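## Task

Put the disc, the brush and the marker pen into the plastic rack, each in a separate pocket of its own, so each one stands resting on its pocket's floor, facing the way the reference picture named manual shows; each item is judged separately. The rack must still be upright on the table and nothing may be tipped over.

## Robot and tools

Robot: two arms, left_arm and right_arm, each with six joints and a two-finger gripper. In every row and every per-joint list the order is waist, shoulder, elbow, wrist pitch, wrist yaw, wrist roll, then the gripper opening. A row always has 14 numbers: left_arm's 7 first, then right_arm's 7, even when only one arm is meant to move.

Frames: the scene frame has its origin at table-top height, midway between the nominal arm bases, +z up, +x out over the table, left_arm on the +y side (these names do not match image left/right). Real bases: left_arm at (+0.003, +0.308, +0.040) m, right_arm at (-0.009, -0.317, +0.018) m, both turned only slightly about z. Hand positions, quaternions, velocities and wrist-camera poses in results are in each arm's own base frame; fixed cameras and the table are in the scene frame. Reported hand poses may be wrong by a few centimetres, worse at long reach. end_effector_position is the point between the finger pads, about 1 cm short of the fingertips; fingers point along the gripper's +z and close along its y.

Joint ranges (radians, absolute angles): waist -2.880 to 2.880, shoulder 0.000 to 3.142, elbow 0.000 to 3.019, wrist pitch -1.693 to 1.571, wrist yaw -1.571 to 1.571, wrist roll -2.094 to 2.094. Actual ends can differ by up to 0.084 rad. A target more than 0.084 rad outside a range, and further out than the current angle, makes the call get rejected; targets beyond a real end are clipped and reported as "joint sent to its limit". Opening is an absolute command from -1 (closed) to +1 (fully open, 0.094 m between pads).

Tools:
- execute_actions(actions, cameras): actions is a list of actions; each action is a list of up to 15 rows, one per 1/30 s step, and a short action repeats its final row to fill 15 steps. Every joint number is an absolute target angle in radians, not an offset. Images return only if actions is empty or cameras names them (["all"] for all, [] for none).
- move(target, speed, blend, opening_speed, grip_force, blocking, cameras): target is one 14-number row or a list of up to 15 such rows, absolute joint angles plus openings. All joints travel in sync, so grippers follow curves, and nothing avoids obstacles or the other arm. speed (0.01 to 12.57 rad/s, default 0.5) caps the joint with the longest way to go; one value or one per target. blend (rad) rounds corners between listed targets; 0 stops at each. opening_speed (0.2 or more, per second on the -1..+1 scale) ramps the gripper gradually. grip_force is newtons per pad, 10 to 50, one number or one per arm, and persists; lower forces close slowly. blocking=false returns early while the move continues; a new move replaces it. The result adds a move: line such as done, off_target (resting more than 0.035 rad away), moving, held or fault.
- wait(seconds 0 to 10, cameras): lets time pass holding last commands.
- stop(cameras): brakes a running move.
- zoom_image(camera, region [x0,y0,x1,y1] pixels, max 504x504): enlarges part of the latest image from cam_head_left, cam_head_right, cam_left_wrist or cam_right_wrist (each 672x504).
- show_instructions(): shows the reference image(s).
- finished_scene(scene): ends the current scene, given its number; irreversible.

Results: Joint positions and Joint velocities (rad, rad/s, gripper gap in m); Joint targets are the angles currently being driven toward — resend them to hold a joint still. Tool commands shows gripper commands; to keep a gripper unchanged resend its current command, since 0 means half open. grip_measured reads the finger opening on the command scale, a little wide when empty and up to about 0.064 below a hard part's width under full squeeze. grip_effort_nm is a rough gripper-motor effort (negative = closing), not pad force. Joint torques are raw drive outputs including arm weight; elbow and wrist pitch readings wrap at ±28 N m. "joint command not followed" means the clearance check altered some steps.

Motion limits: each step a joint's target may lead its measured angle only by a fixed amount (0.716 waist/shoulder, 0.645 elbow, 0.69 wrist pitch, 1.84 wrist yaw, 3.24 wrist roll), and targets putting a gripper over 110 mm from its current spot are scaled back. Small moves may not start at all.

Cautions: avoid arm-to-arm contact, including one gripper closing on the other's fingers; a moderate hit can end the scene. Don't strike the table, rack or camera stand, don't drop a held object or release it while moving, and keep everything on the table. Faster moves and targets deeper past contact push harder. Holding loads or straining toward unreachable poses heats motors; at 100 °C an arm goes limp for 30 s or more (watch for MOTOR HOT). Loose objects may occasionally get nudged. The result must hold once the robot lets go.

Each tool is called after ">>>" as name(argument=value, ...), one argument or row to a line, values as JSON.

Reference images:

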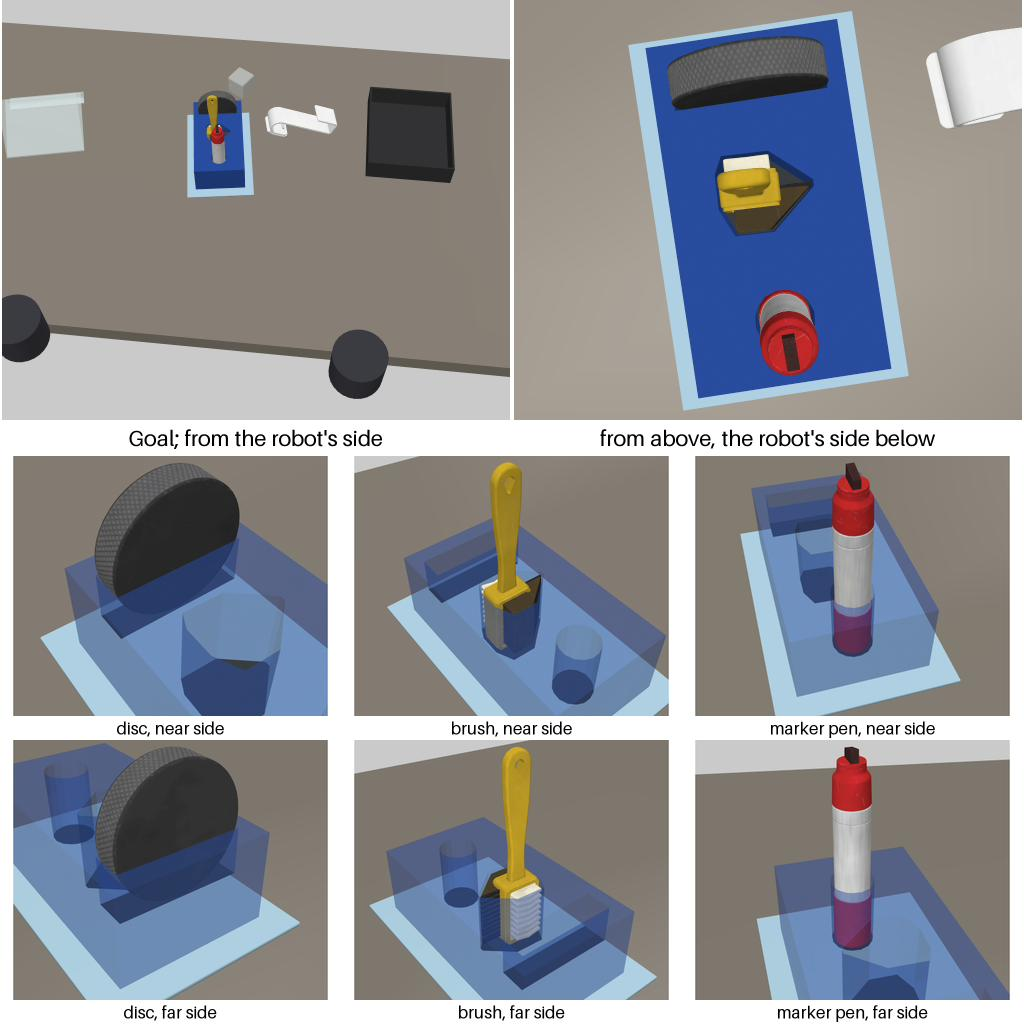

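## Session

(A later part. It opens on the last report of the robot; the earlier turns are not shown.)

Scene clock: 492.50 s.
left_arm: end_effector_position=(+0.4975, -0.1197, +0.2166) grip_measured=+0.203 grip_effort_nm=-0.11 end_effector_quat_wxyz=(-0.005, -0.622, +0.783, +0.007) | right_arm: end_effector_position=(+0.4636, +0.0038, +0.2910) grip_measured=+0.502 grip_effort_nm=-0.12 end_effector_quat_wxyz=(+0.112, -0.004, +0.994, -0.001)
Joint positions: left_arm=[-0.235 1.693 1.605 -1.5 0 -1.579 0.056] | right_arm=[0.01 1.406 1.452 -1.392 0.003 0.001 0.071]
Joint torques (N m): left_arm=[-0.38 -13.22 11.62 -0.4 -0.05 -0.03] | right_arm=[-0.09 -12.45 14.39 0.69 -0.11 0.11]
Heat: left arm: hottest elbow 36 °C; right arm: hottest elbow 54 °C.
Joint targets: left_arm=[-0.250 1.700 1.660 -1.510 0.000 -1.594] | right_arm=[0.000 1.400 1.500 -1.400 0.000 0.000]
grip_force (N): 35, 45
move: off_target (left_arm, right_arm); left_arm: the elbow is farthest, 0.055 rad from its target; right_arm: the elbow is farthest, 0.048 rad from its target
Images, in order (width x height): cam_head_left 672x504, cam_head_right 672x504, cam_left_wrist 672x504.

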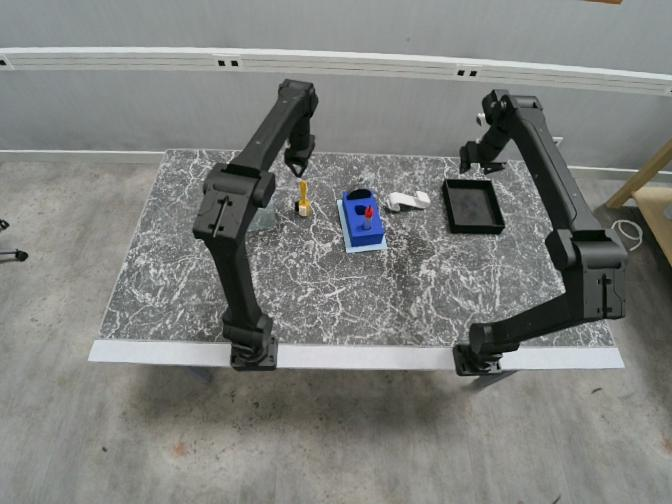

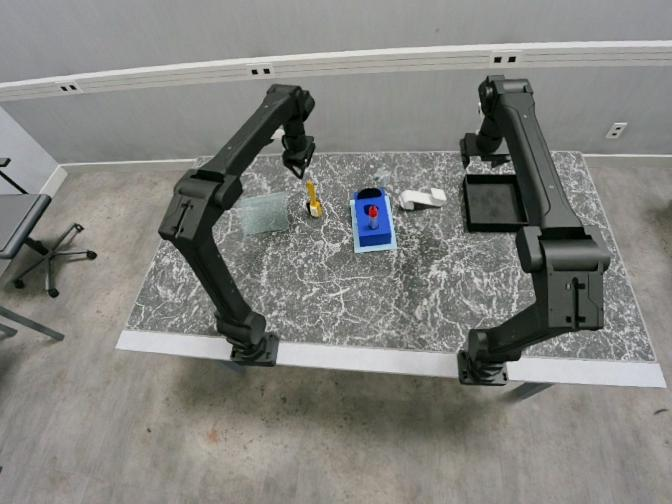

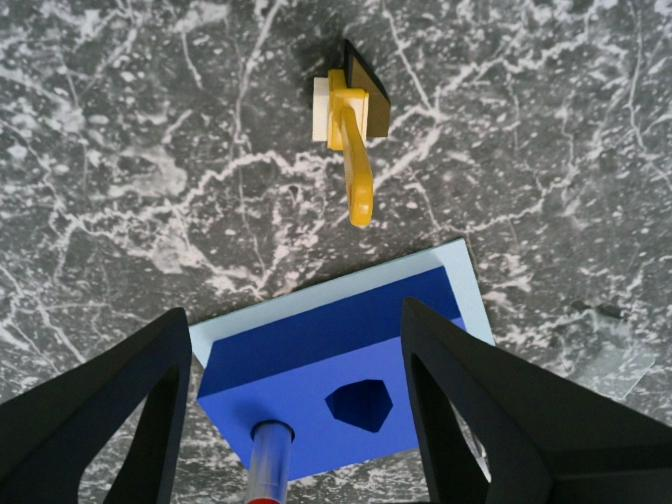

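>>> move(
  target=[-0.261,1.743,1.54,-1.352,0,-1.605,0.2,0.0,1.4,1.5,-1.4,0,0,0.5],
  speed=0.3,
  cameras=["cam_left_wrist","cam_head_left","cam_head_right"],
)

>>> zoom_image(
  camera="cam_head_right",
  region=[280, 140, 350, 225],
)

>>> zoom_image(
  camera="cam_head_left",
  region=[270, 140, 340, 225],
)

Scene clock: 503.73 s.
left_arm: end_effector_position=(+0.5116, -0.1293, +0.1635) grip_measured=+0.203 grip_effort_nm=-0.11 end_effector_quat_wxyz=(-0.001, -0.622, +0.783, +0.001) | right_arm: end_effector_position=(+0.4636, +0.0038, +0.2910) grip_measured=+0.502 grip_effort_nm=-0.12 end_effector_quat_wxyz=(+0.112, -0.004, +0.994, -0.001)
Joint positions: left_arm=[-0.247 1.747 1.536 -1.364 0 -1.59 0.056] | right_arm=[0.01 1.406 1.452 -1.392 0.003 0.001 0.071]
Joint torques (N m): left_arm=[-0.38 -14.68 7.92 0.51 -0.04 -0.03] | right_arm=[-0.15 -11.93 14.38 0.54 -0.14 0.04]
Heat: left arm: hottest elbow 38 °C; right arm: hottest elbow 54 °C.
Joint targets: left_arm=[-0.261 1.743 1.540 -1.352 0.000 -1.605] | right_arm=[0.000 1.400 1.500 -1.400 0.000 0.000]
grip_force (N): 35, 45
move: off_target (right_arm); right_arm: the elbow is farthest, 0.048 rad from its target
Images, in order (width x height): cam_head_left 672x504, cam_head_right 672x504, cam_left_wrist 672x504.

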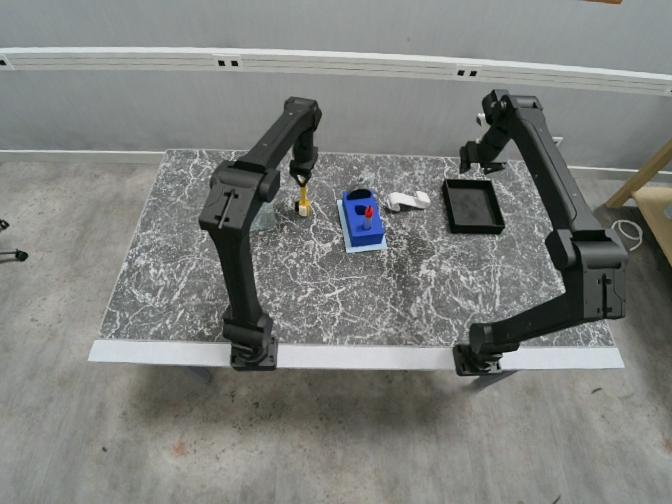

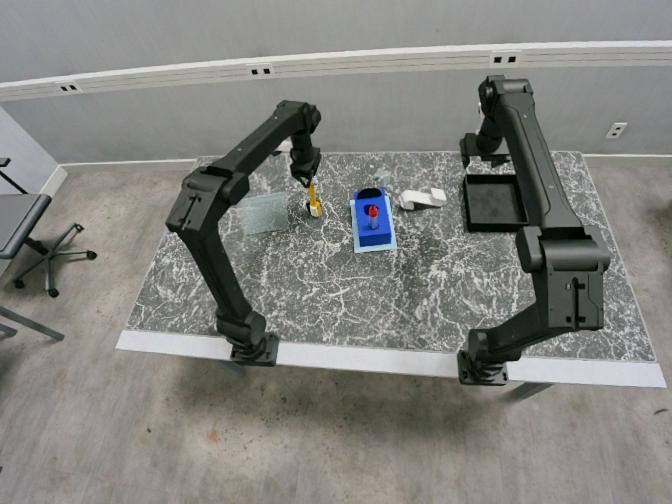

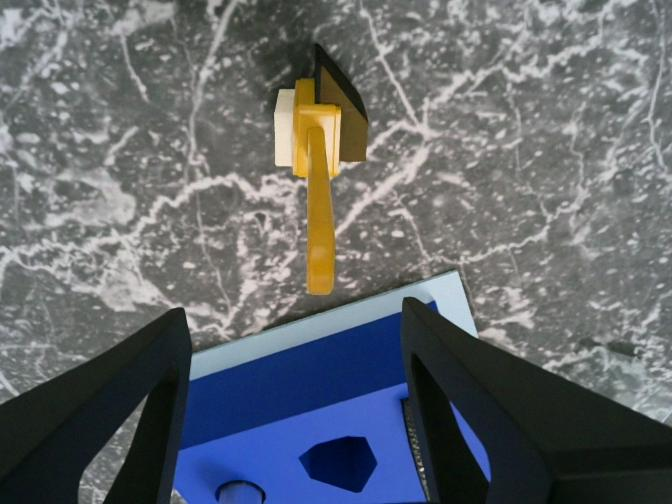

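Scaled by 5.929 from the camera's 672x504 image, which has a finer 960x720 frame.

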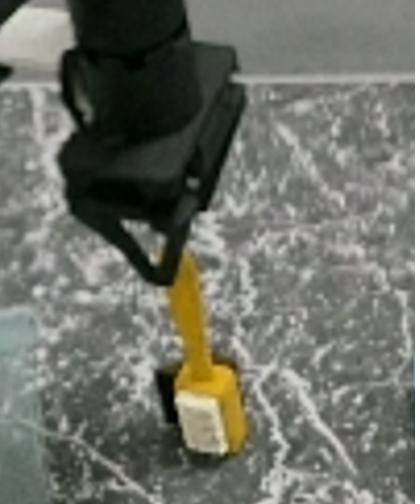

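Scaled by 5.929 from the camera's 672x504 image, which has a finer 960x720 frame.

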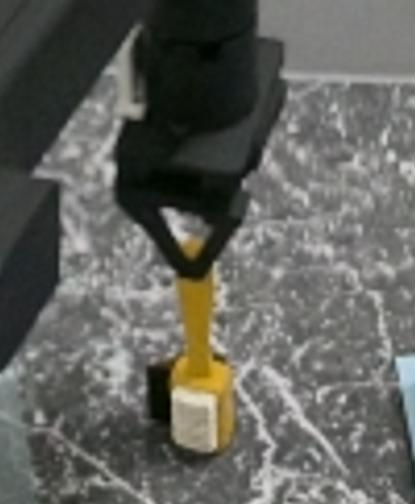

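>>> move(
  target=[-0.261,1.776,1.504,-1.286,0,-1.605,0.2,0.0,1.4,1.5,-1.4,0,0,0.5],
  speed=0.15,
  cameras=["cam_left_wrist","cam_head_left","cam_head_right"],
)

>>> zoom_image(
  camera="cam_head_right",
  region=[280, 140, 350, 225],
)

>>> zoom_image(
  camera="cam_head_left",
  region=[270, 140, 340, 225],
)

Scene clock: 513.00 s.
left_arm: end_effector_position=(+0.5166, -0.1305, +0.1366) grip_measured=+0.203 grip_effort_nm=-0.11 end_effector_quat_wxyz=(+0.000, -0.623, +0.783, +0.000) | right_arm: end_effector_position=(+0.4636, +0.0038, +0.2910) grip_measured=+0.502 grip_effort_nm=-0.12 end_effector_quat_wxyz=(+0.112, -0.004, +0.994, -0.001)
Joint positions: left_arm=[-0.247 1.775 1.502 -1.298 0 -1.591 0.056] | right_arm=[0.01 1.406 1.452 -1.392 0.003 0.001 0.071]
Joint torques (N m): left_arm=[-0.26 -14.74 7.69 0.58 -0.04 -0.02] | right_arm=[-0.38 -11.87 14.52 0.59 -0.15 0.08]
Heat: left arm: hottest elbow 38 °C; right arm: hottest elbow 54 °C.
Joint targets: left_arm=[-0.261 1.776 1.504 -1.286 0.000 -1.605] | right_arm=[0.000 1.400 1.500 -1.400 0.000 0.000]
grip_force (N): 35, 45
move: off_target (right_arm); right_arm: the elbow is farthest, 0.048 rad from its target
Images, in order (width x height): cam_head_left 672x504, cam_head_right 672x504, cam_left_wrist 672x504.

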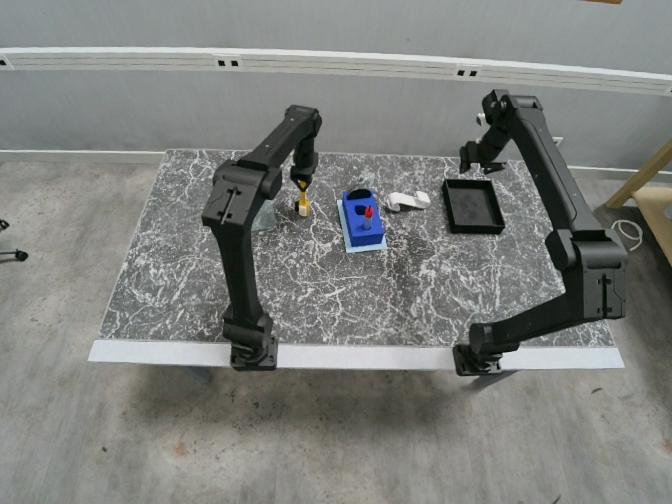

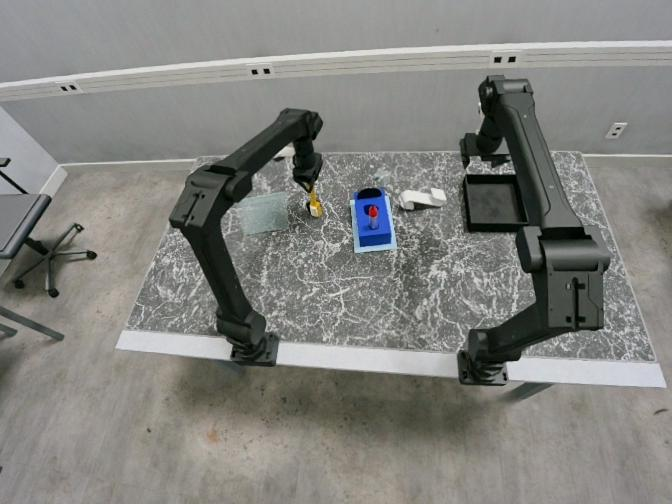

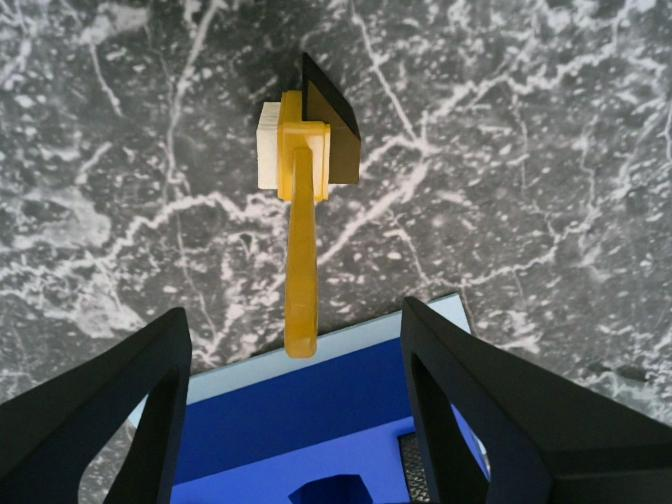

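Scaled by 5.929 from the camera's 672x504 image, which has a finer 960x720 frame.

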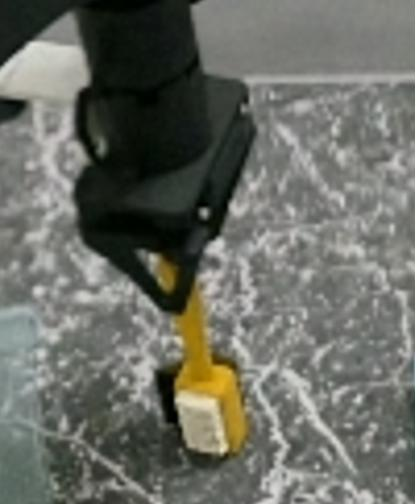

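Scaled by 5.929 from the camera's 672x504 image, which has a finer 960x720 frame.

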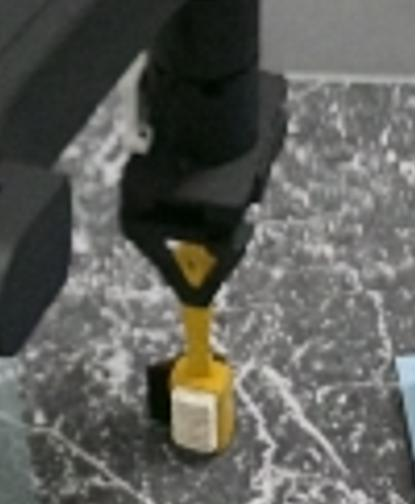

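>>> move(
  target=[-0.261,1.799,1.48,-1.24,0,-1.605,0.2,0.0,1.4,1.5,-1.4,0,0,0.5],
  speed=0.15,
  cameras=["cam_left_wrist","cam_head_left","cam_head_right"],
)

>>> zoom_image(
  camera="cam_head_right",
  region=[290, 160, 340, 225],
)

>>> zoom_image(
  camera="cam_head_left",
  region=[280, 160, 330, 225],
)

Scene clock: 524.00 s.
left_arm: end_effector_position=(+0.5195, -0.1313, +0.1172) grip_measured=+0.203 grip_effort_nm=-0.11 end_effector_quat_wxyz=(+0.000, -0.623, +0.783, -0.001) | right_arm: end_effector_position=(+0.4636, +0.0038, +0.2910) grip_measured=+0.502 grip_effort_nm=-0.11 end_effector_quat_wxyz=(+0.112, -0.004, +0.994, -0.001)
Joint positions: left_arm=[-0.247 1.796 1.478 -1.252 0 -1.591 0.056] | right_arm=[0.01 1.406 1.452 -1.392 0.003 0.001 0.071]
Joint torques (N m): left_arm=[-0.26 -14.51 7.47 0.46 -0.03 -0.03] | right_arm=[-0.09 -12.04 14.5 0.44 -0.13 0.1]
Heat: left arm: hottest elbow 39 °C; right arm: hottest elbow 54 °C.
Joint targets: left_arm=[-0.261 1.799 1.480 -1.240 0.000 -1.605] | right_arm=[0.000 1.400 1.500 -1.400 0.000 0.000]
grip_force (N): 35, 45
move: off_target (right_arm); right_arm: the elbow is farthest, 0.048 rad from its target
Images, in order (width x height): cam_head_left 672x504, cam_head_right 672x504, cam_left_wrist 672x504.

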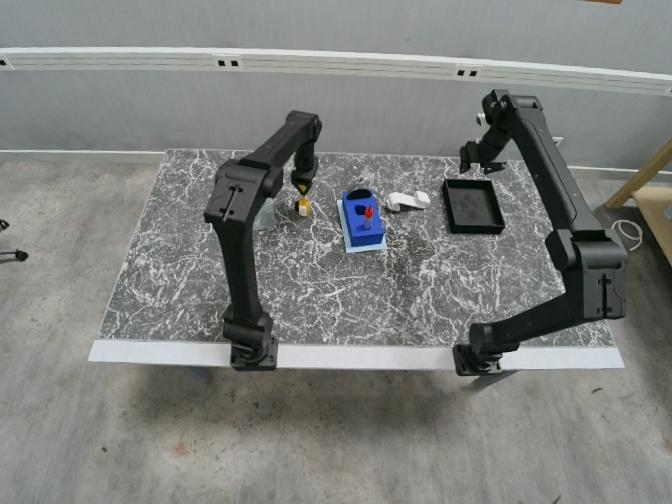

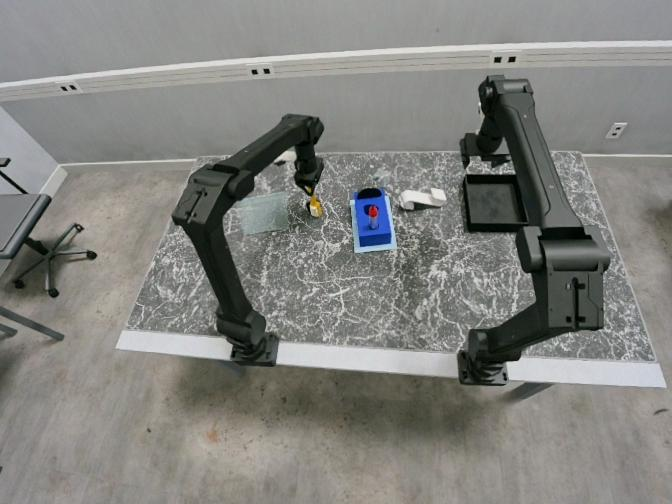

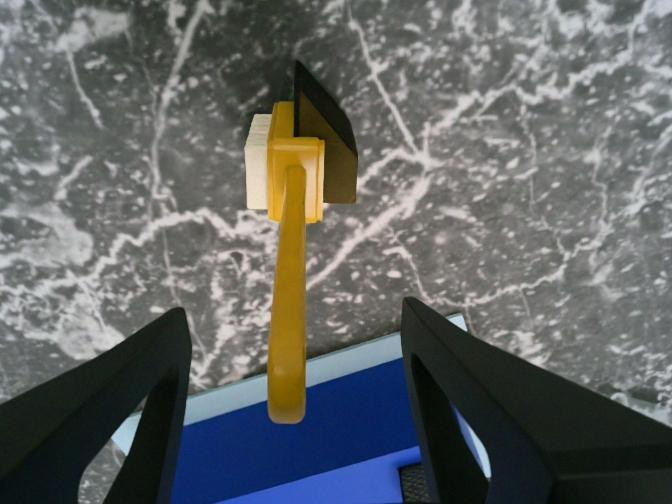

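Scaled by 7.754 from the camera's 672x504 image, which has a finer 960x720 frame.

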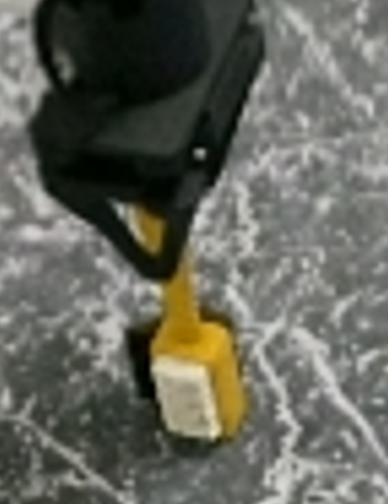

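Scaled by 7.754 from the camera's 672x504 image, which has a finer 960x720 frame.

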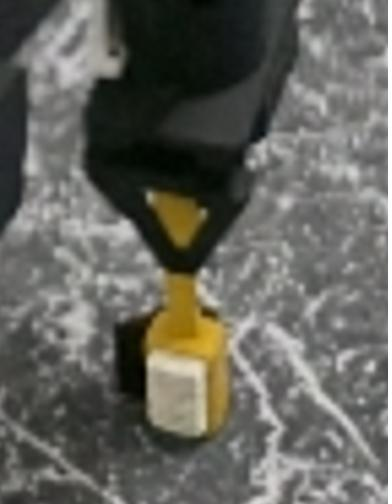

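>>> move(
  target=[-0.261,1.799,1.48,-1.24,0,-1.605,-1,0.0,1.4,1.5,-1.4,0,0,0.5],
  opening_speed=0.5,
  grip_force=[45,45],
  cameras=["cam_left_wrist"],
)

Scene clock: 529.43 s.
left_arm: end_effector_position=(+0.5195, -0.1313, +0.1172) grip_measured=-0.818 grip_effort_nm=-0.91 end_effector_quat_wxyz=(+0.000, -0.623, +0.783, -0.001) | right_arm: end_effector_position=(+0.4636, +0.0038, +0.2910) grip_measured=+0.502 grip_effort_nm=-0.12 end_effector_quat_wxyz=(+0.112, -0.004, +0.994, -0.001)
Joint positions: left_arm=[-0.247 1.796 1.478 -1.252 0 -1.591 0.009] | right_arm=[0.01 1.406 1.452 -1.392 0.003 0.001 0.071]
Joint torques (N m): left_arm=[-0.38 -14.62 7.54 0.58 -0.03 -0.02] | right_arm=[-0.09 -12.45 14.46 0.55 -0.11 0.09]
Heat: left arm: hottest elbow 38 °C; right arm: hottest elbow 54 °C.
Joint targets: left_arm=[-0.261 1.799 1.480 -1.240 0.000 -1.605] | right_arm=[0.000 1.400 1.500 -1.400 0.000 0.000]
grip_force (N): 45, 45
move: off_target (right_arm); right_arm: the elbow is farthest, 0.048 rad from its target
Images, in order (width x height): cam_left_wrist 672x504.

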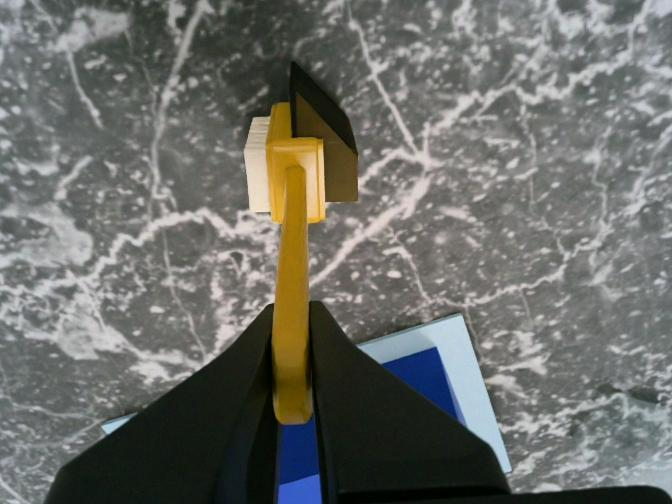

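>>> move(
  target=[
    [-0.261,1.744,1.733,-1.513,0,-1.605,-1,0.0,1.4,1.5,-1.4,0,0,0.5],
    [-0.485,1.744,1.733,-1.513,0,0.955,-1,0.0,1.4,1.5,-1.4,0,0,0.5],
  ],
  speed=[0.25,0.9],
  cameras=["cam_left_wrist","cam_head_left","cam_head_right"],
)

>>> zoom_image(
  camera="cam_head_right",
  region=[290, 130, 410, 260],
)

>>> zoom_image(
  camera="cam_head_left",
  region=[280, 130, 400, 260],
)

Scene clock: 544.00 s.
left_arm: end_effector_position=(+0.4782, -0.2451, +0.2107) grip_measured=-0.818 grip_effort_nm=-0.91 end_effector_quat_wxyz=(-0.006, +0.649, +0.761, -0.002) | right_arm: end_effector_position=(+0.4636, +0.0038, +0.2910) grip_measured=+0.502 grip_effort_nm=-0.12 end_effector_quat_wxyz=(+0.112, -0.004, +0.994, -0.001)
Joint positions: left_arm=[-0.473 1.761 1.679 -1.503 0 0.94 0.009] | right_arm=[0.01 1.406 1.452 -1.392 0.003 0.001 0.071]
Joint torques (N m): left_arm=[-0.03 -15.97 11.59 -0.28 0.11 0.28] | right_arm=[-0.21 -12.16 14.43 0.61 -0.11 0.09]
Heat: left arm: hottest elbow 39 °C; right arm: hottest elbow 54 °C.
Joint targets: left_arm=[-0.485 1.744 1.733 -1.513 0.000 0.955] | right_arm=[0.000 1.400 1.500 -1.400 0.000 0.000]
grip_force (N): 45, 45
move: off_target (left_arm, right_arm); left_arm: the elbow is farthest, 0.054 rad from its target; right_arm: the elbow is farthest, 0.048 rad from its target
Images, in order (width x height): cam_head_left 672x504, cam_head_right 672x504, cam_left_wrist 672x504.

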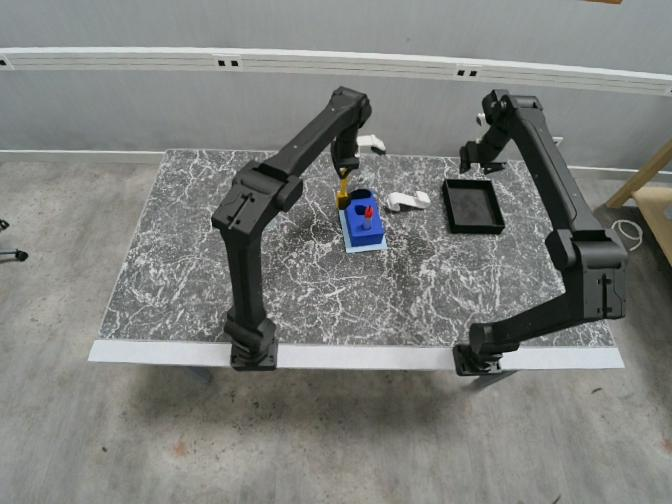

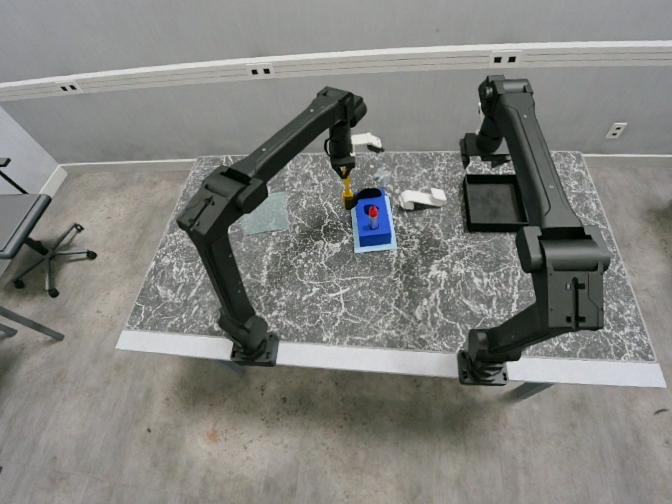

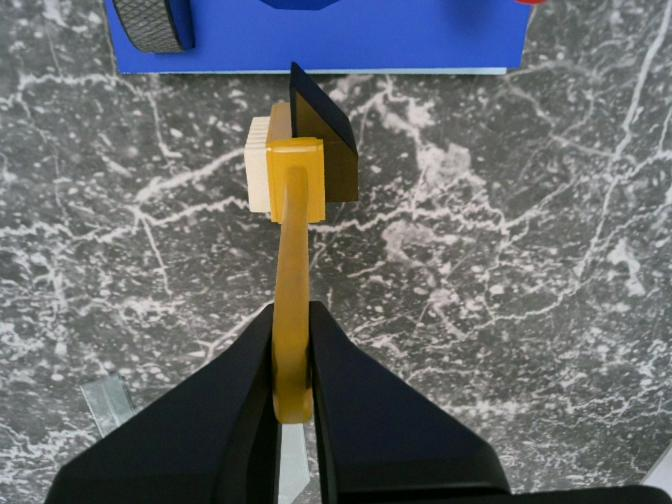

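Scaled by 3.877 from the camera's 672x504 image, which has a finer 960x720 frame.

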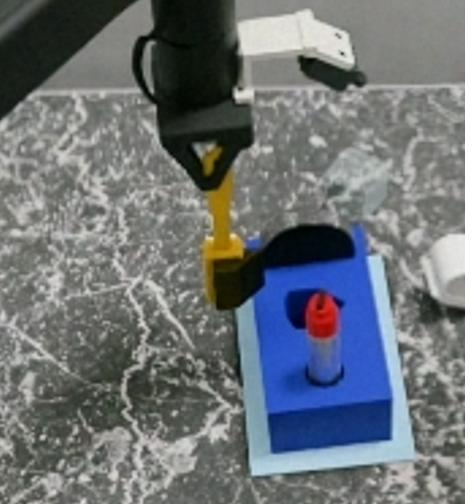

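Scaled by 3.877 from the camera's 672x504 image, which has a finer 960x720 frame.

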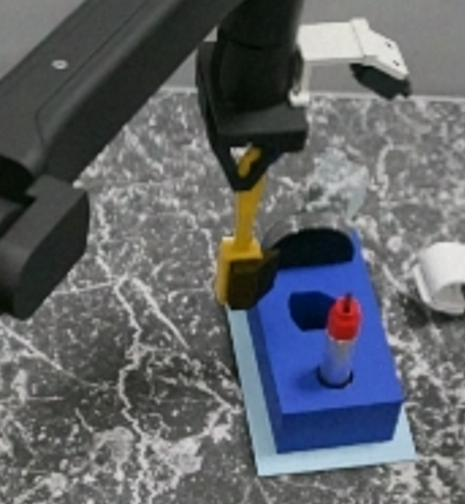

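>>> move(
  target=[-0.528,1.782,1.757,-1.485,0,0.911,-1,0.0,1.4,1.5,-1.4,0,0,0.5],
  speed=0.2,
  cameras=["cam_left_wrist"],
)

Scene clock: 573.17 s.
left_arm: end_effector_position=(+0.4742, -0.2712, +0.2077) grip_measured=-0.818 grip_effort_nm=-0.91 end_effector_quat_wxyz=(-0.003, +0.661, +0.750, -0.001) | right_arm: end_effector_position=(+0.4636, +0.0038, +0.2910) grip_measured=+0.502 grip_effort_nm=-0.12 end_effector_quat_wxyz=(+0.112, -0.004, +0.994, -0.001)
Joint positions: left_arm=[-0.519 1.781 1.7 -1.497 0 0.926 0.009] | right_arm=[0.01 1.406 1.452 -1.392 0.003 0.001 0.071]
Joint torques (N m): left_arm=[0.26 -15.15 11.82 0.58 0.11 -0.02] | right_arm=[-0.03 -12.1 14.27 0.55 -0.11 0.08]
Heat: left arm: hottest elbow 40 °C; right arm: hottest elbow 55 °C.
Joint targets: left_arm=[-0.528 1.782 1.757 -1.485 0.000 0.911] | right_arm=[0.000 1.400 1.500 -1.400 0.000 0.000]
grip_force (N): 45, 45
move: off_target (left_arm, right_arm); left_arm: the elbow is farthest, 0.057 rad from its target; right_arm: the elbow is farthest, 0.048 rad from its target
Images, in order (width x height): cam_left_wrist 672x504.

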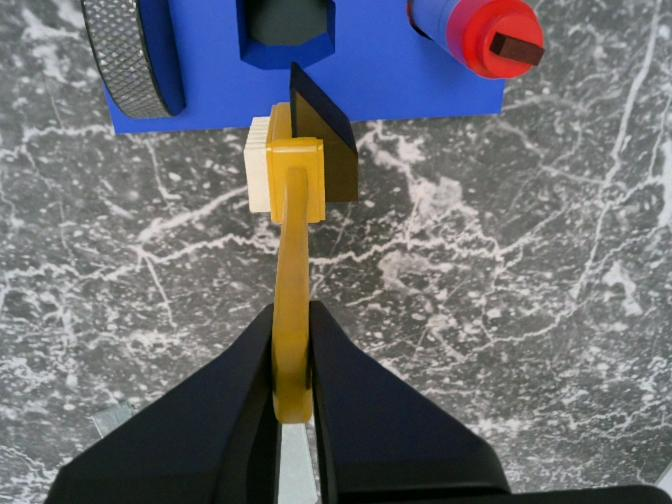

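>>> zoom_image(
  camera="cam_left_wrist",
  region=[200, 0, 400, 150],
)

Scaled by 2.520 from the camera's 672x504 image, which has a finer 960x720 frame.

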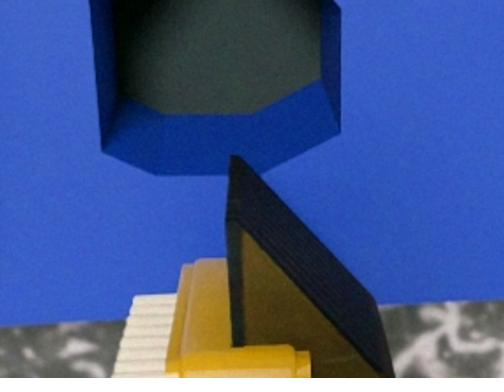

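>>> move(
  target=[-0.56,1.843,1.848,-1.51,0,0.863,-1,0.0,1.4,1.5,-1.4,0,0,0.5],
  speed=0.15,
  cameras=["cam_left_wrist","cam_head_left","cam_head_right"],
)

>>> zoom_image(
  camera="cam_left_wrist",
  region=[200, 20, 400, 240],
)

>>> zoom_image(
  camera="cam_head_right",
  region=[330, 160, 400, 255],
)

>>> zoom_image(
  camera="cam_head_left",
  region=[320, 160, 390, 255],
)

Scene clock: 585.90 s.
left_arm: end_effector_position=(+0.4899, -0.2993, +0.2090) grip_measured=-0.818 grip_effort_nm=-0.91 end_effector_quat_wxyz=(+0.009, +0.654, +0.756, +0.001) | right_arm: end_effector_position=(+0.4636, +0.0038, +0.2910) grip_measured=+0.502 grip_effort_nm=-0.12 end_effector_quat_wxyz=(+0.112, -0.004, +0.994, -0.001)
Joint positions: left_arm=[-0.548 1.841 1.788 -1.5 0 0.878 0.009] | right_arm=[0.01 1.406 1.452 -1.392 0.003 0.001 0.071]
Joint torques (N m): left_arm=[-0.09 -16.03 12.07 -0.28 0.1 -0.01] | right_arm=[-0.09 -12.75 14.38 0.53 -0.13 0.03]
Heat: left arm: hottest elbow 43 °C; right arm: hottest elbow 55 °C.
Joint targets: left_arm=[-0.560 1.843 1.848 -1.510 0.000 0.863] | right_arm=[0.000 1.400 1.500 -1.400 0.000 0.000]
grip_force (N): 45, 45
move: off_target (left_arm, right_arm); left_arm: the elbow is farthest, 0.060 rad from its target; right_arm: the elbow is farthest, 0.048 rad from its target
Images, in order (width x height): cam_head_left 672x504, cam_head_right 672x504, cam_left_wrist 672x504.

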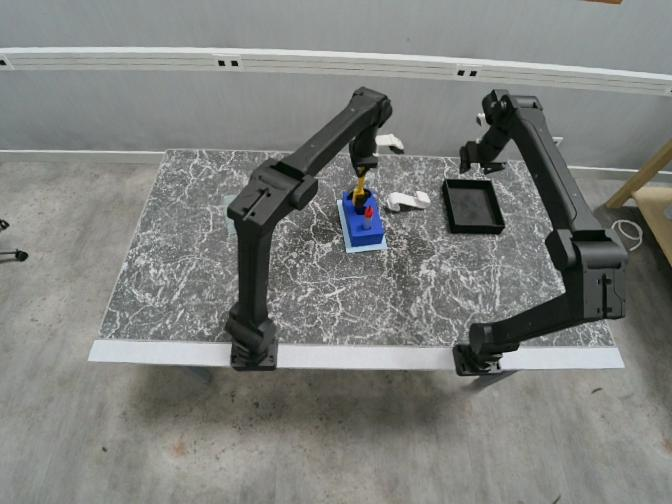

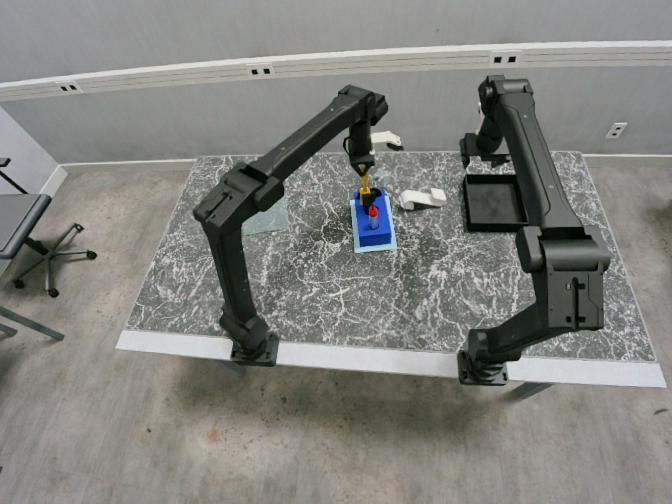

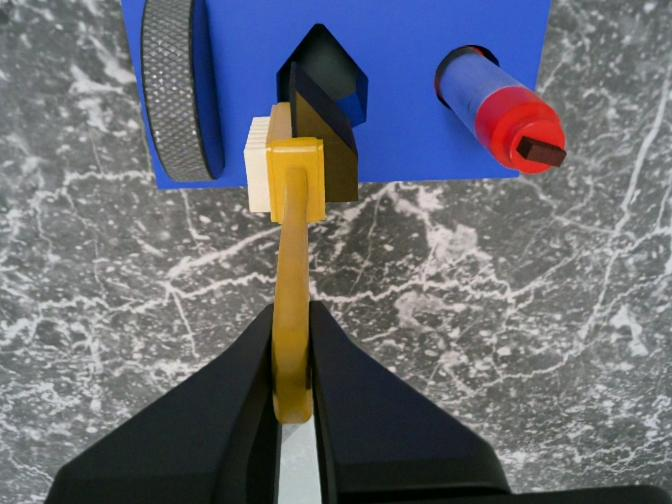

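Scaled by 2.291 from the camera's 672x504 image, which has a finer 960x720 frame.

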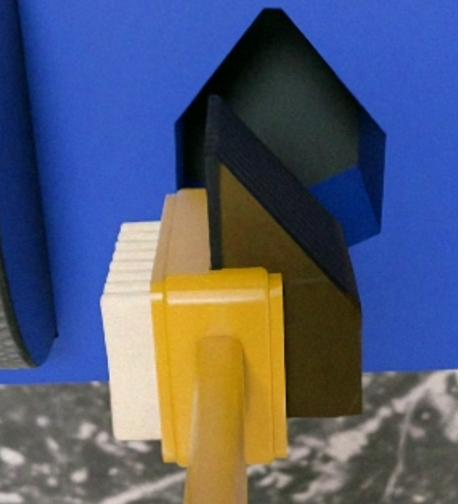

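Scaled by 5.305 from the camera's 672x504 image, which has a finer 960x720 frame.

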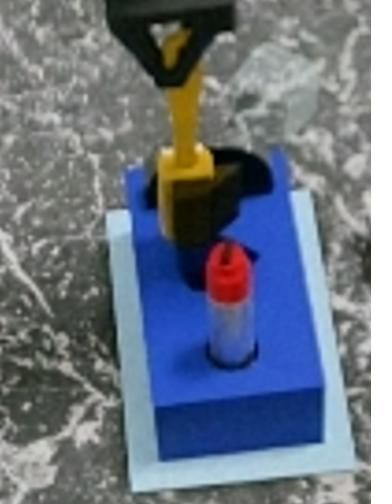

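Scaled by 5.305 from the camera's 672x504 image, which has a finer 960x720 frame.

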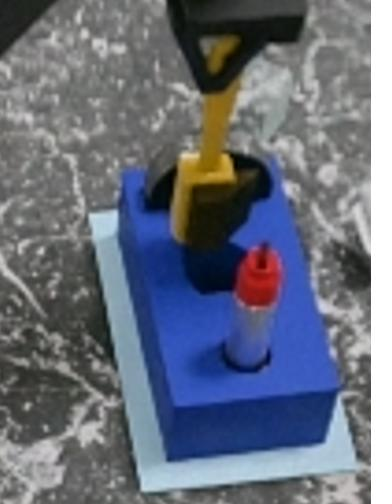

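>>> move(
  target=[-0.584,1.862,1.877,-1.54,0,0.839,-1,0.0,1.4,1.5,-1.4,0,0,0.5],
  speed=0.1,
  cameras=["cam_left_wrist","cam_head_left","cam_head_right"],
)

>>> zoom_image(
  camera="cam_left_wrist",
  region=[200, 20, 400, 240],
)

>>> zoom_image(
  camera="cam_head_right",
  region=[330, 160, 400, 255],
)

>>> zoom_image(
  camera="cam_head_left",
  region=[320, 160, 390, 255],
)

Scene clock: 603.47 s.
left_arm: end_effector_position=(+0.4841, -0.3122, +0.2104) grip_measured=-0.818 grip_effort_nm=-0.91 end_effector_quat_wxyz=(+0.000, +0.654, +0.756, +0.000) | right_arm: end_effector_position=(+0.4636, +0.0038, +0.2910) grip_measured=+0.502 grip_effort_nm=-0.12 end_effector_quat_wxyz=(+0.112, -0.004, +0.994, -0.001)
Joint positions: left_arm=[-0.572 1.859 1.817 -1.53 0 0.854 0.009] | right_arm=[0.01 1.406 1.452 -1.392 0.003 0.001 0.071]
Joint torques (N m): left_arm=[-0.09 -16.09 12.04 -0.31 0.11 -0.03] | right_arm=[-0.21 -12.22 14.37 0.7 -0.12 0.06]
Heat: left arm: hottest elbow 46 °C; right arm: hottest elbow 55 °C.
Joint targets: left_arm=[-0.584 1.862 1.877 -1.540 0.000 0.839] | right_arm=[0.000 1.400 1.500 -1.400 0.000 0.000]
grip_force (N): 45, 45
move: off_target (left_arm, right_arm); left_arm: the elbow is farthest, 0.060 rad from its target; right_arm: the elbow is farthest, 0.048 rad from its target
Images, in order (width x height): cam_head_left 672x504, cam_head_right 672x504, cam_left_wrist 672x504.

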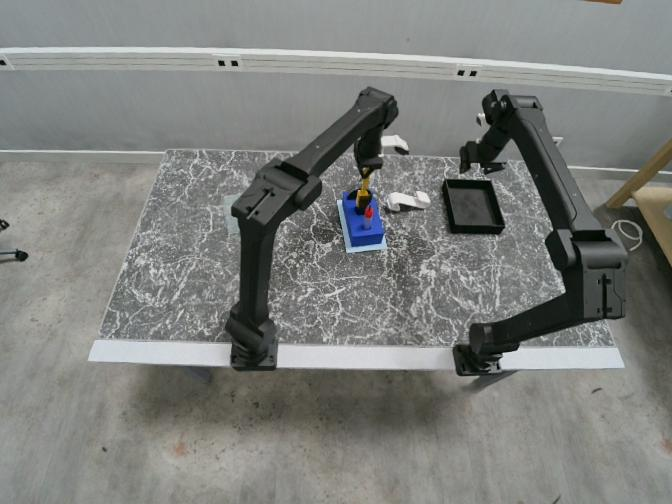

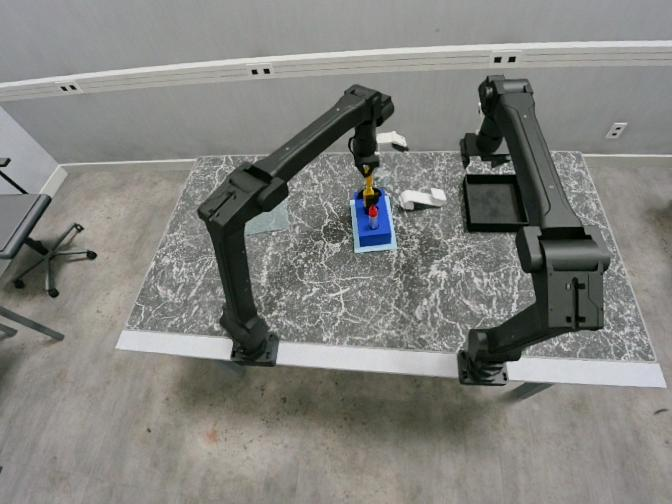

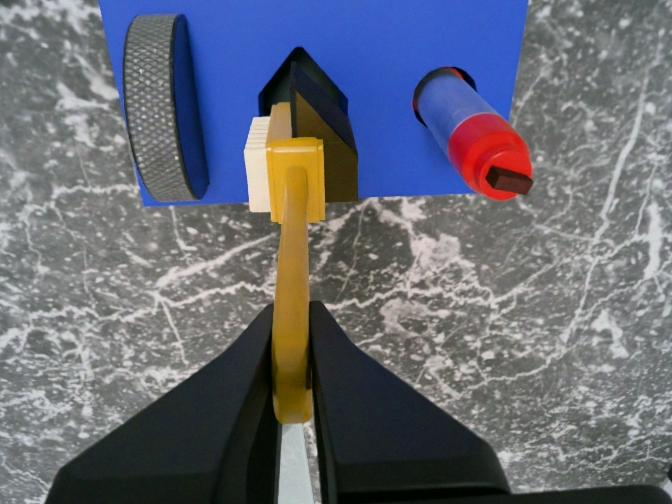

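Scaled by 2.291 from the camera's 672x504 image, which has a finer 960x720 frame.

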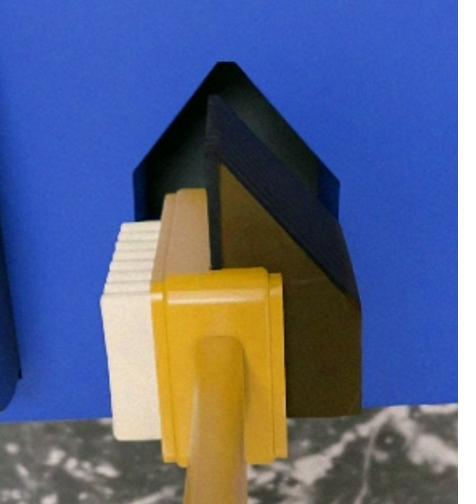

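Scaled by 5.305 from the camera's 672x504 image, which has a finer 960x720 frame.

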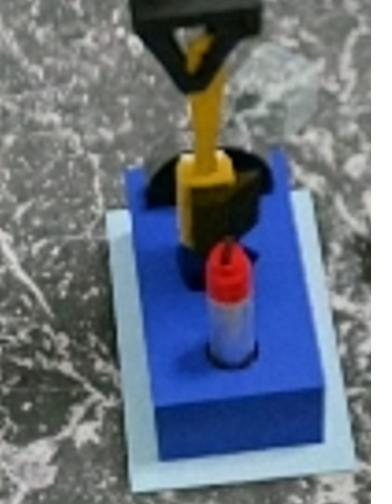

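Scaled by 5.305 from the camera's 672x504 image, which has a finer 960x720 frame.

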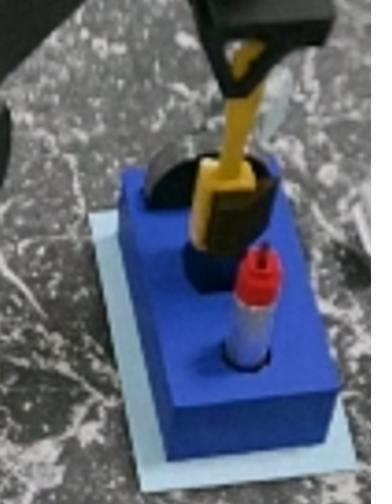

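>>> move(
  target=[-0.587,1.868,1.797,-1.489,0,0.837,-1,0.0,1.4,1.5,-1.4,0,0,0.5],
  speed=0.05,
  cameras=["cam_left_wrist"],
)

>>> zoom_image(
  camera="cam_left_wrist",
  region=[200, 20, 400, 240],
)

Scene clock: 611.90 s.
left_arm: end_effector_position=(+0.4850, -0.3133, +0.1980) grip_measured=-0.818 grip_effort_nm=-0.91 end_effector_quat_wxyz=(-0.001, +0.654, +0.757, +0.000) | right_arm: end_effector_position=(+0.4636, +0.0038, +0.2910) grip_measured=+0.502 grip_effort_nm=-0.12 end_effector_quat_wxyz=(+0.112, -0.004, +0.994, -0.001)
Joint positions: left_arm=[-0.573 1.865 1.794 -1.501 0 0.852 0.009] | right_arm=[0.01 1.406 1.452 -1.392 0.003 0.001 0.071]
Joint torques (N m): left_arm=[-0.21 -16.26 8.08 0.65 0.1 -0.02] | right_arm=[-0.03 -12.16 14.5 0.61 -0.08 0.04]
Heat: left arm: hottest elbow 47 °C; right arm: hottest elbow 55 °C.
Joint targets: left_arm=[-0.587 1.868 1.797 -1.489 0.000 0.837] | right_arm=[0.000 1.400 1.500 -1.400 0.000 0.000]
grip_force (N): 45, 45
move: off_target (right_arm); right_arm: the elbow is farthest, 0.048 rad from its target
Images, in order (width x height): cam_left_wrist 672x504.

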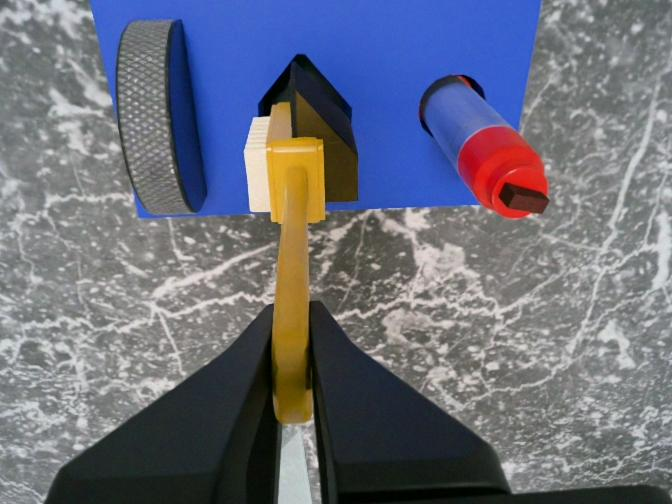

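Scaled by 2.291 from the camera's 672x504 image, which has a finer 960x720 frame.

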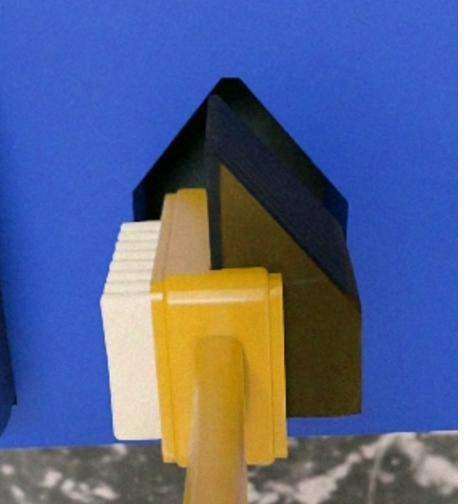

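>>> move(
  target=[
    [-0.5905,1.863,1.792,-1.487,0,0.835,-1,0.0,1.4,1.5,-1.4,0,0,0.5],
    [-0.5905,1.866,1.774,-1.47,0,0.835,-1,0.0,1.4,1.5,-1.4,0,0,0.5],
  ],
  speed=0.05,
  cameras=["cam_left_wrist"],
)

>>> zoom_image(
  camera="cam_left_wrist",
  region=[200, 20, 400, 240],
)

Scene clock: 617.87 s.
left_arm: end_effector_position=(+0.4829, -0.3138, +0.1894) grip_measured=-0.818 grip_effort_nm=-0.91 end_effector_quat_wxyz=(-0.002, +0.654, +0.757, +0.000) | right_arm: end_effector_position=(+0.4636, +0.0038, +0.2910) grip_measured=+0.502 grip_effort_nm=-0.12 end_effector_quat_wxyz=(+0.112, -0.004, +0.994, -0.001)
Joint positions: left_arm=[-0.575 1.865 1.772 -1.482 0 0.85 0.009] | right_arm=[0.01 1.406 1.452 -1.392 0.003 0.001 0.071]
Joint torques (N m): left_arm=[-0.32 -16.32 7.99 0.59 0.11 -0.02] | right_arm=[-0.62 -12.75 14.5 0.61 -0.14 0.08]
Heat: left arm: hottest elbow 46 °C; right arm: hottest elbow 55 °C.
Joint targets: left_arm=[-0.591 1.866 1.774 -1.470 0.000 0.835] | right_arm=[0.000 1.400 1.500 -1.400 0.000 0.000]
grip_force (N): 45, 45
move: off_target (right_arm); right_arm: the elbow is farthest, 0.048 rad from its target
Images, in order (width x height): cam_left_wrist 672x504.

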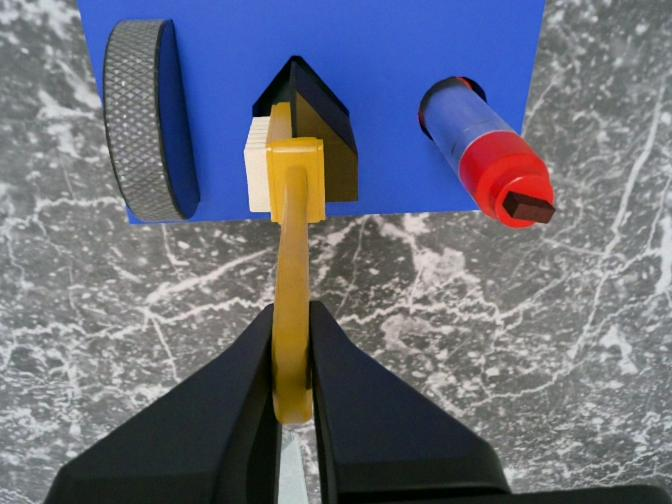

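Scaled by 2.291 from the camera's 672x504 image, which has a finer 960x720 frame.

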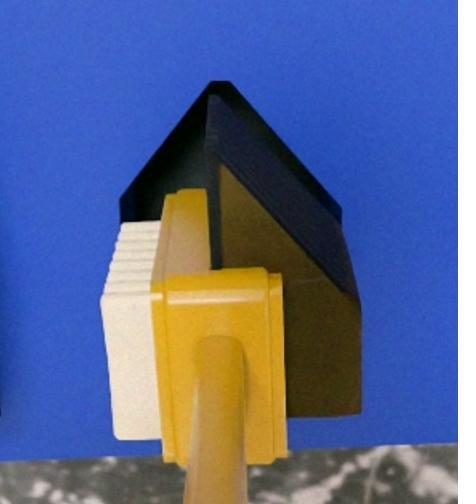

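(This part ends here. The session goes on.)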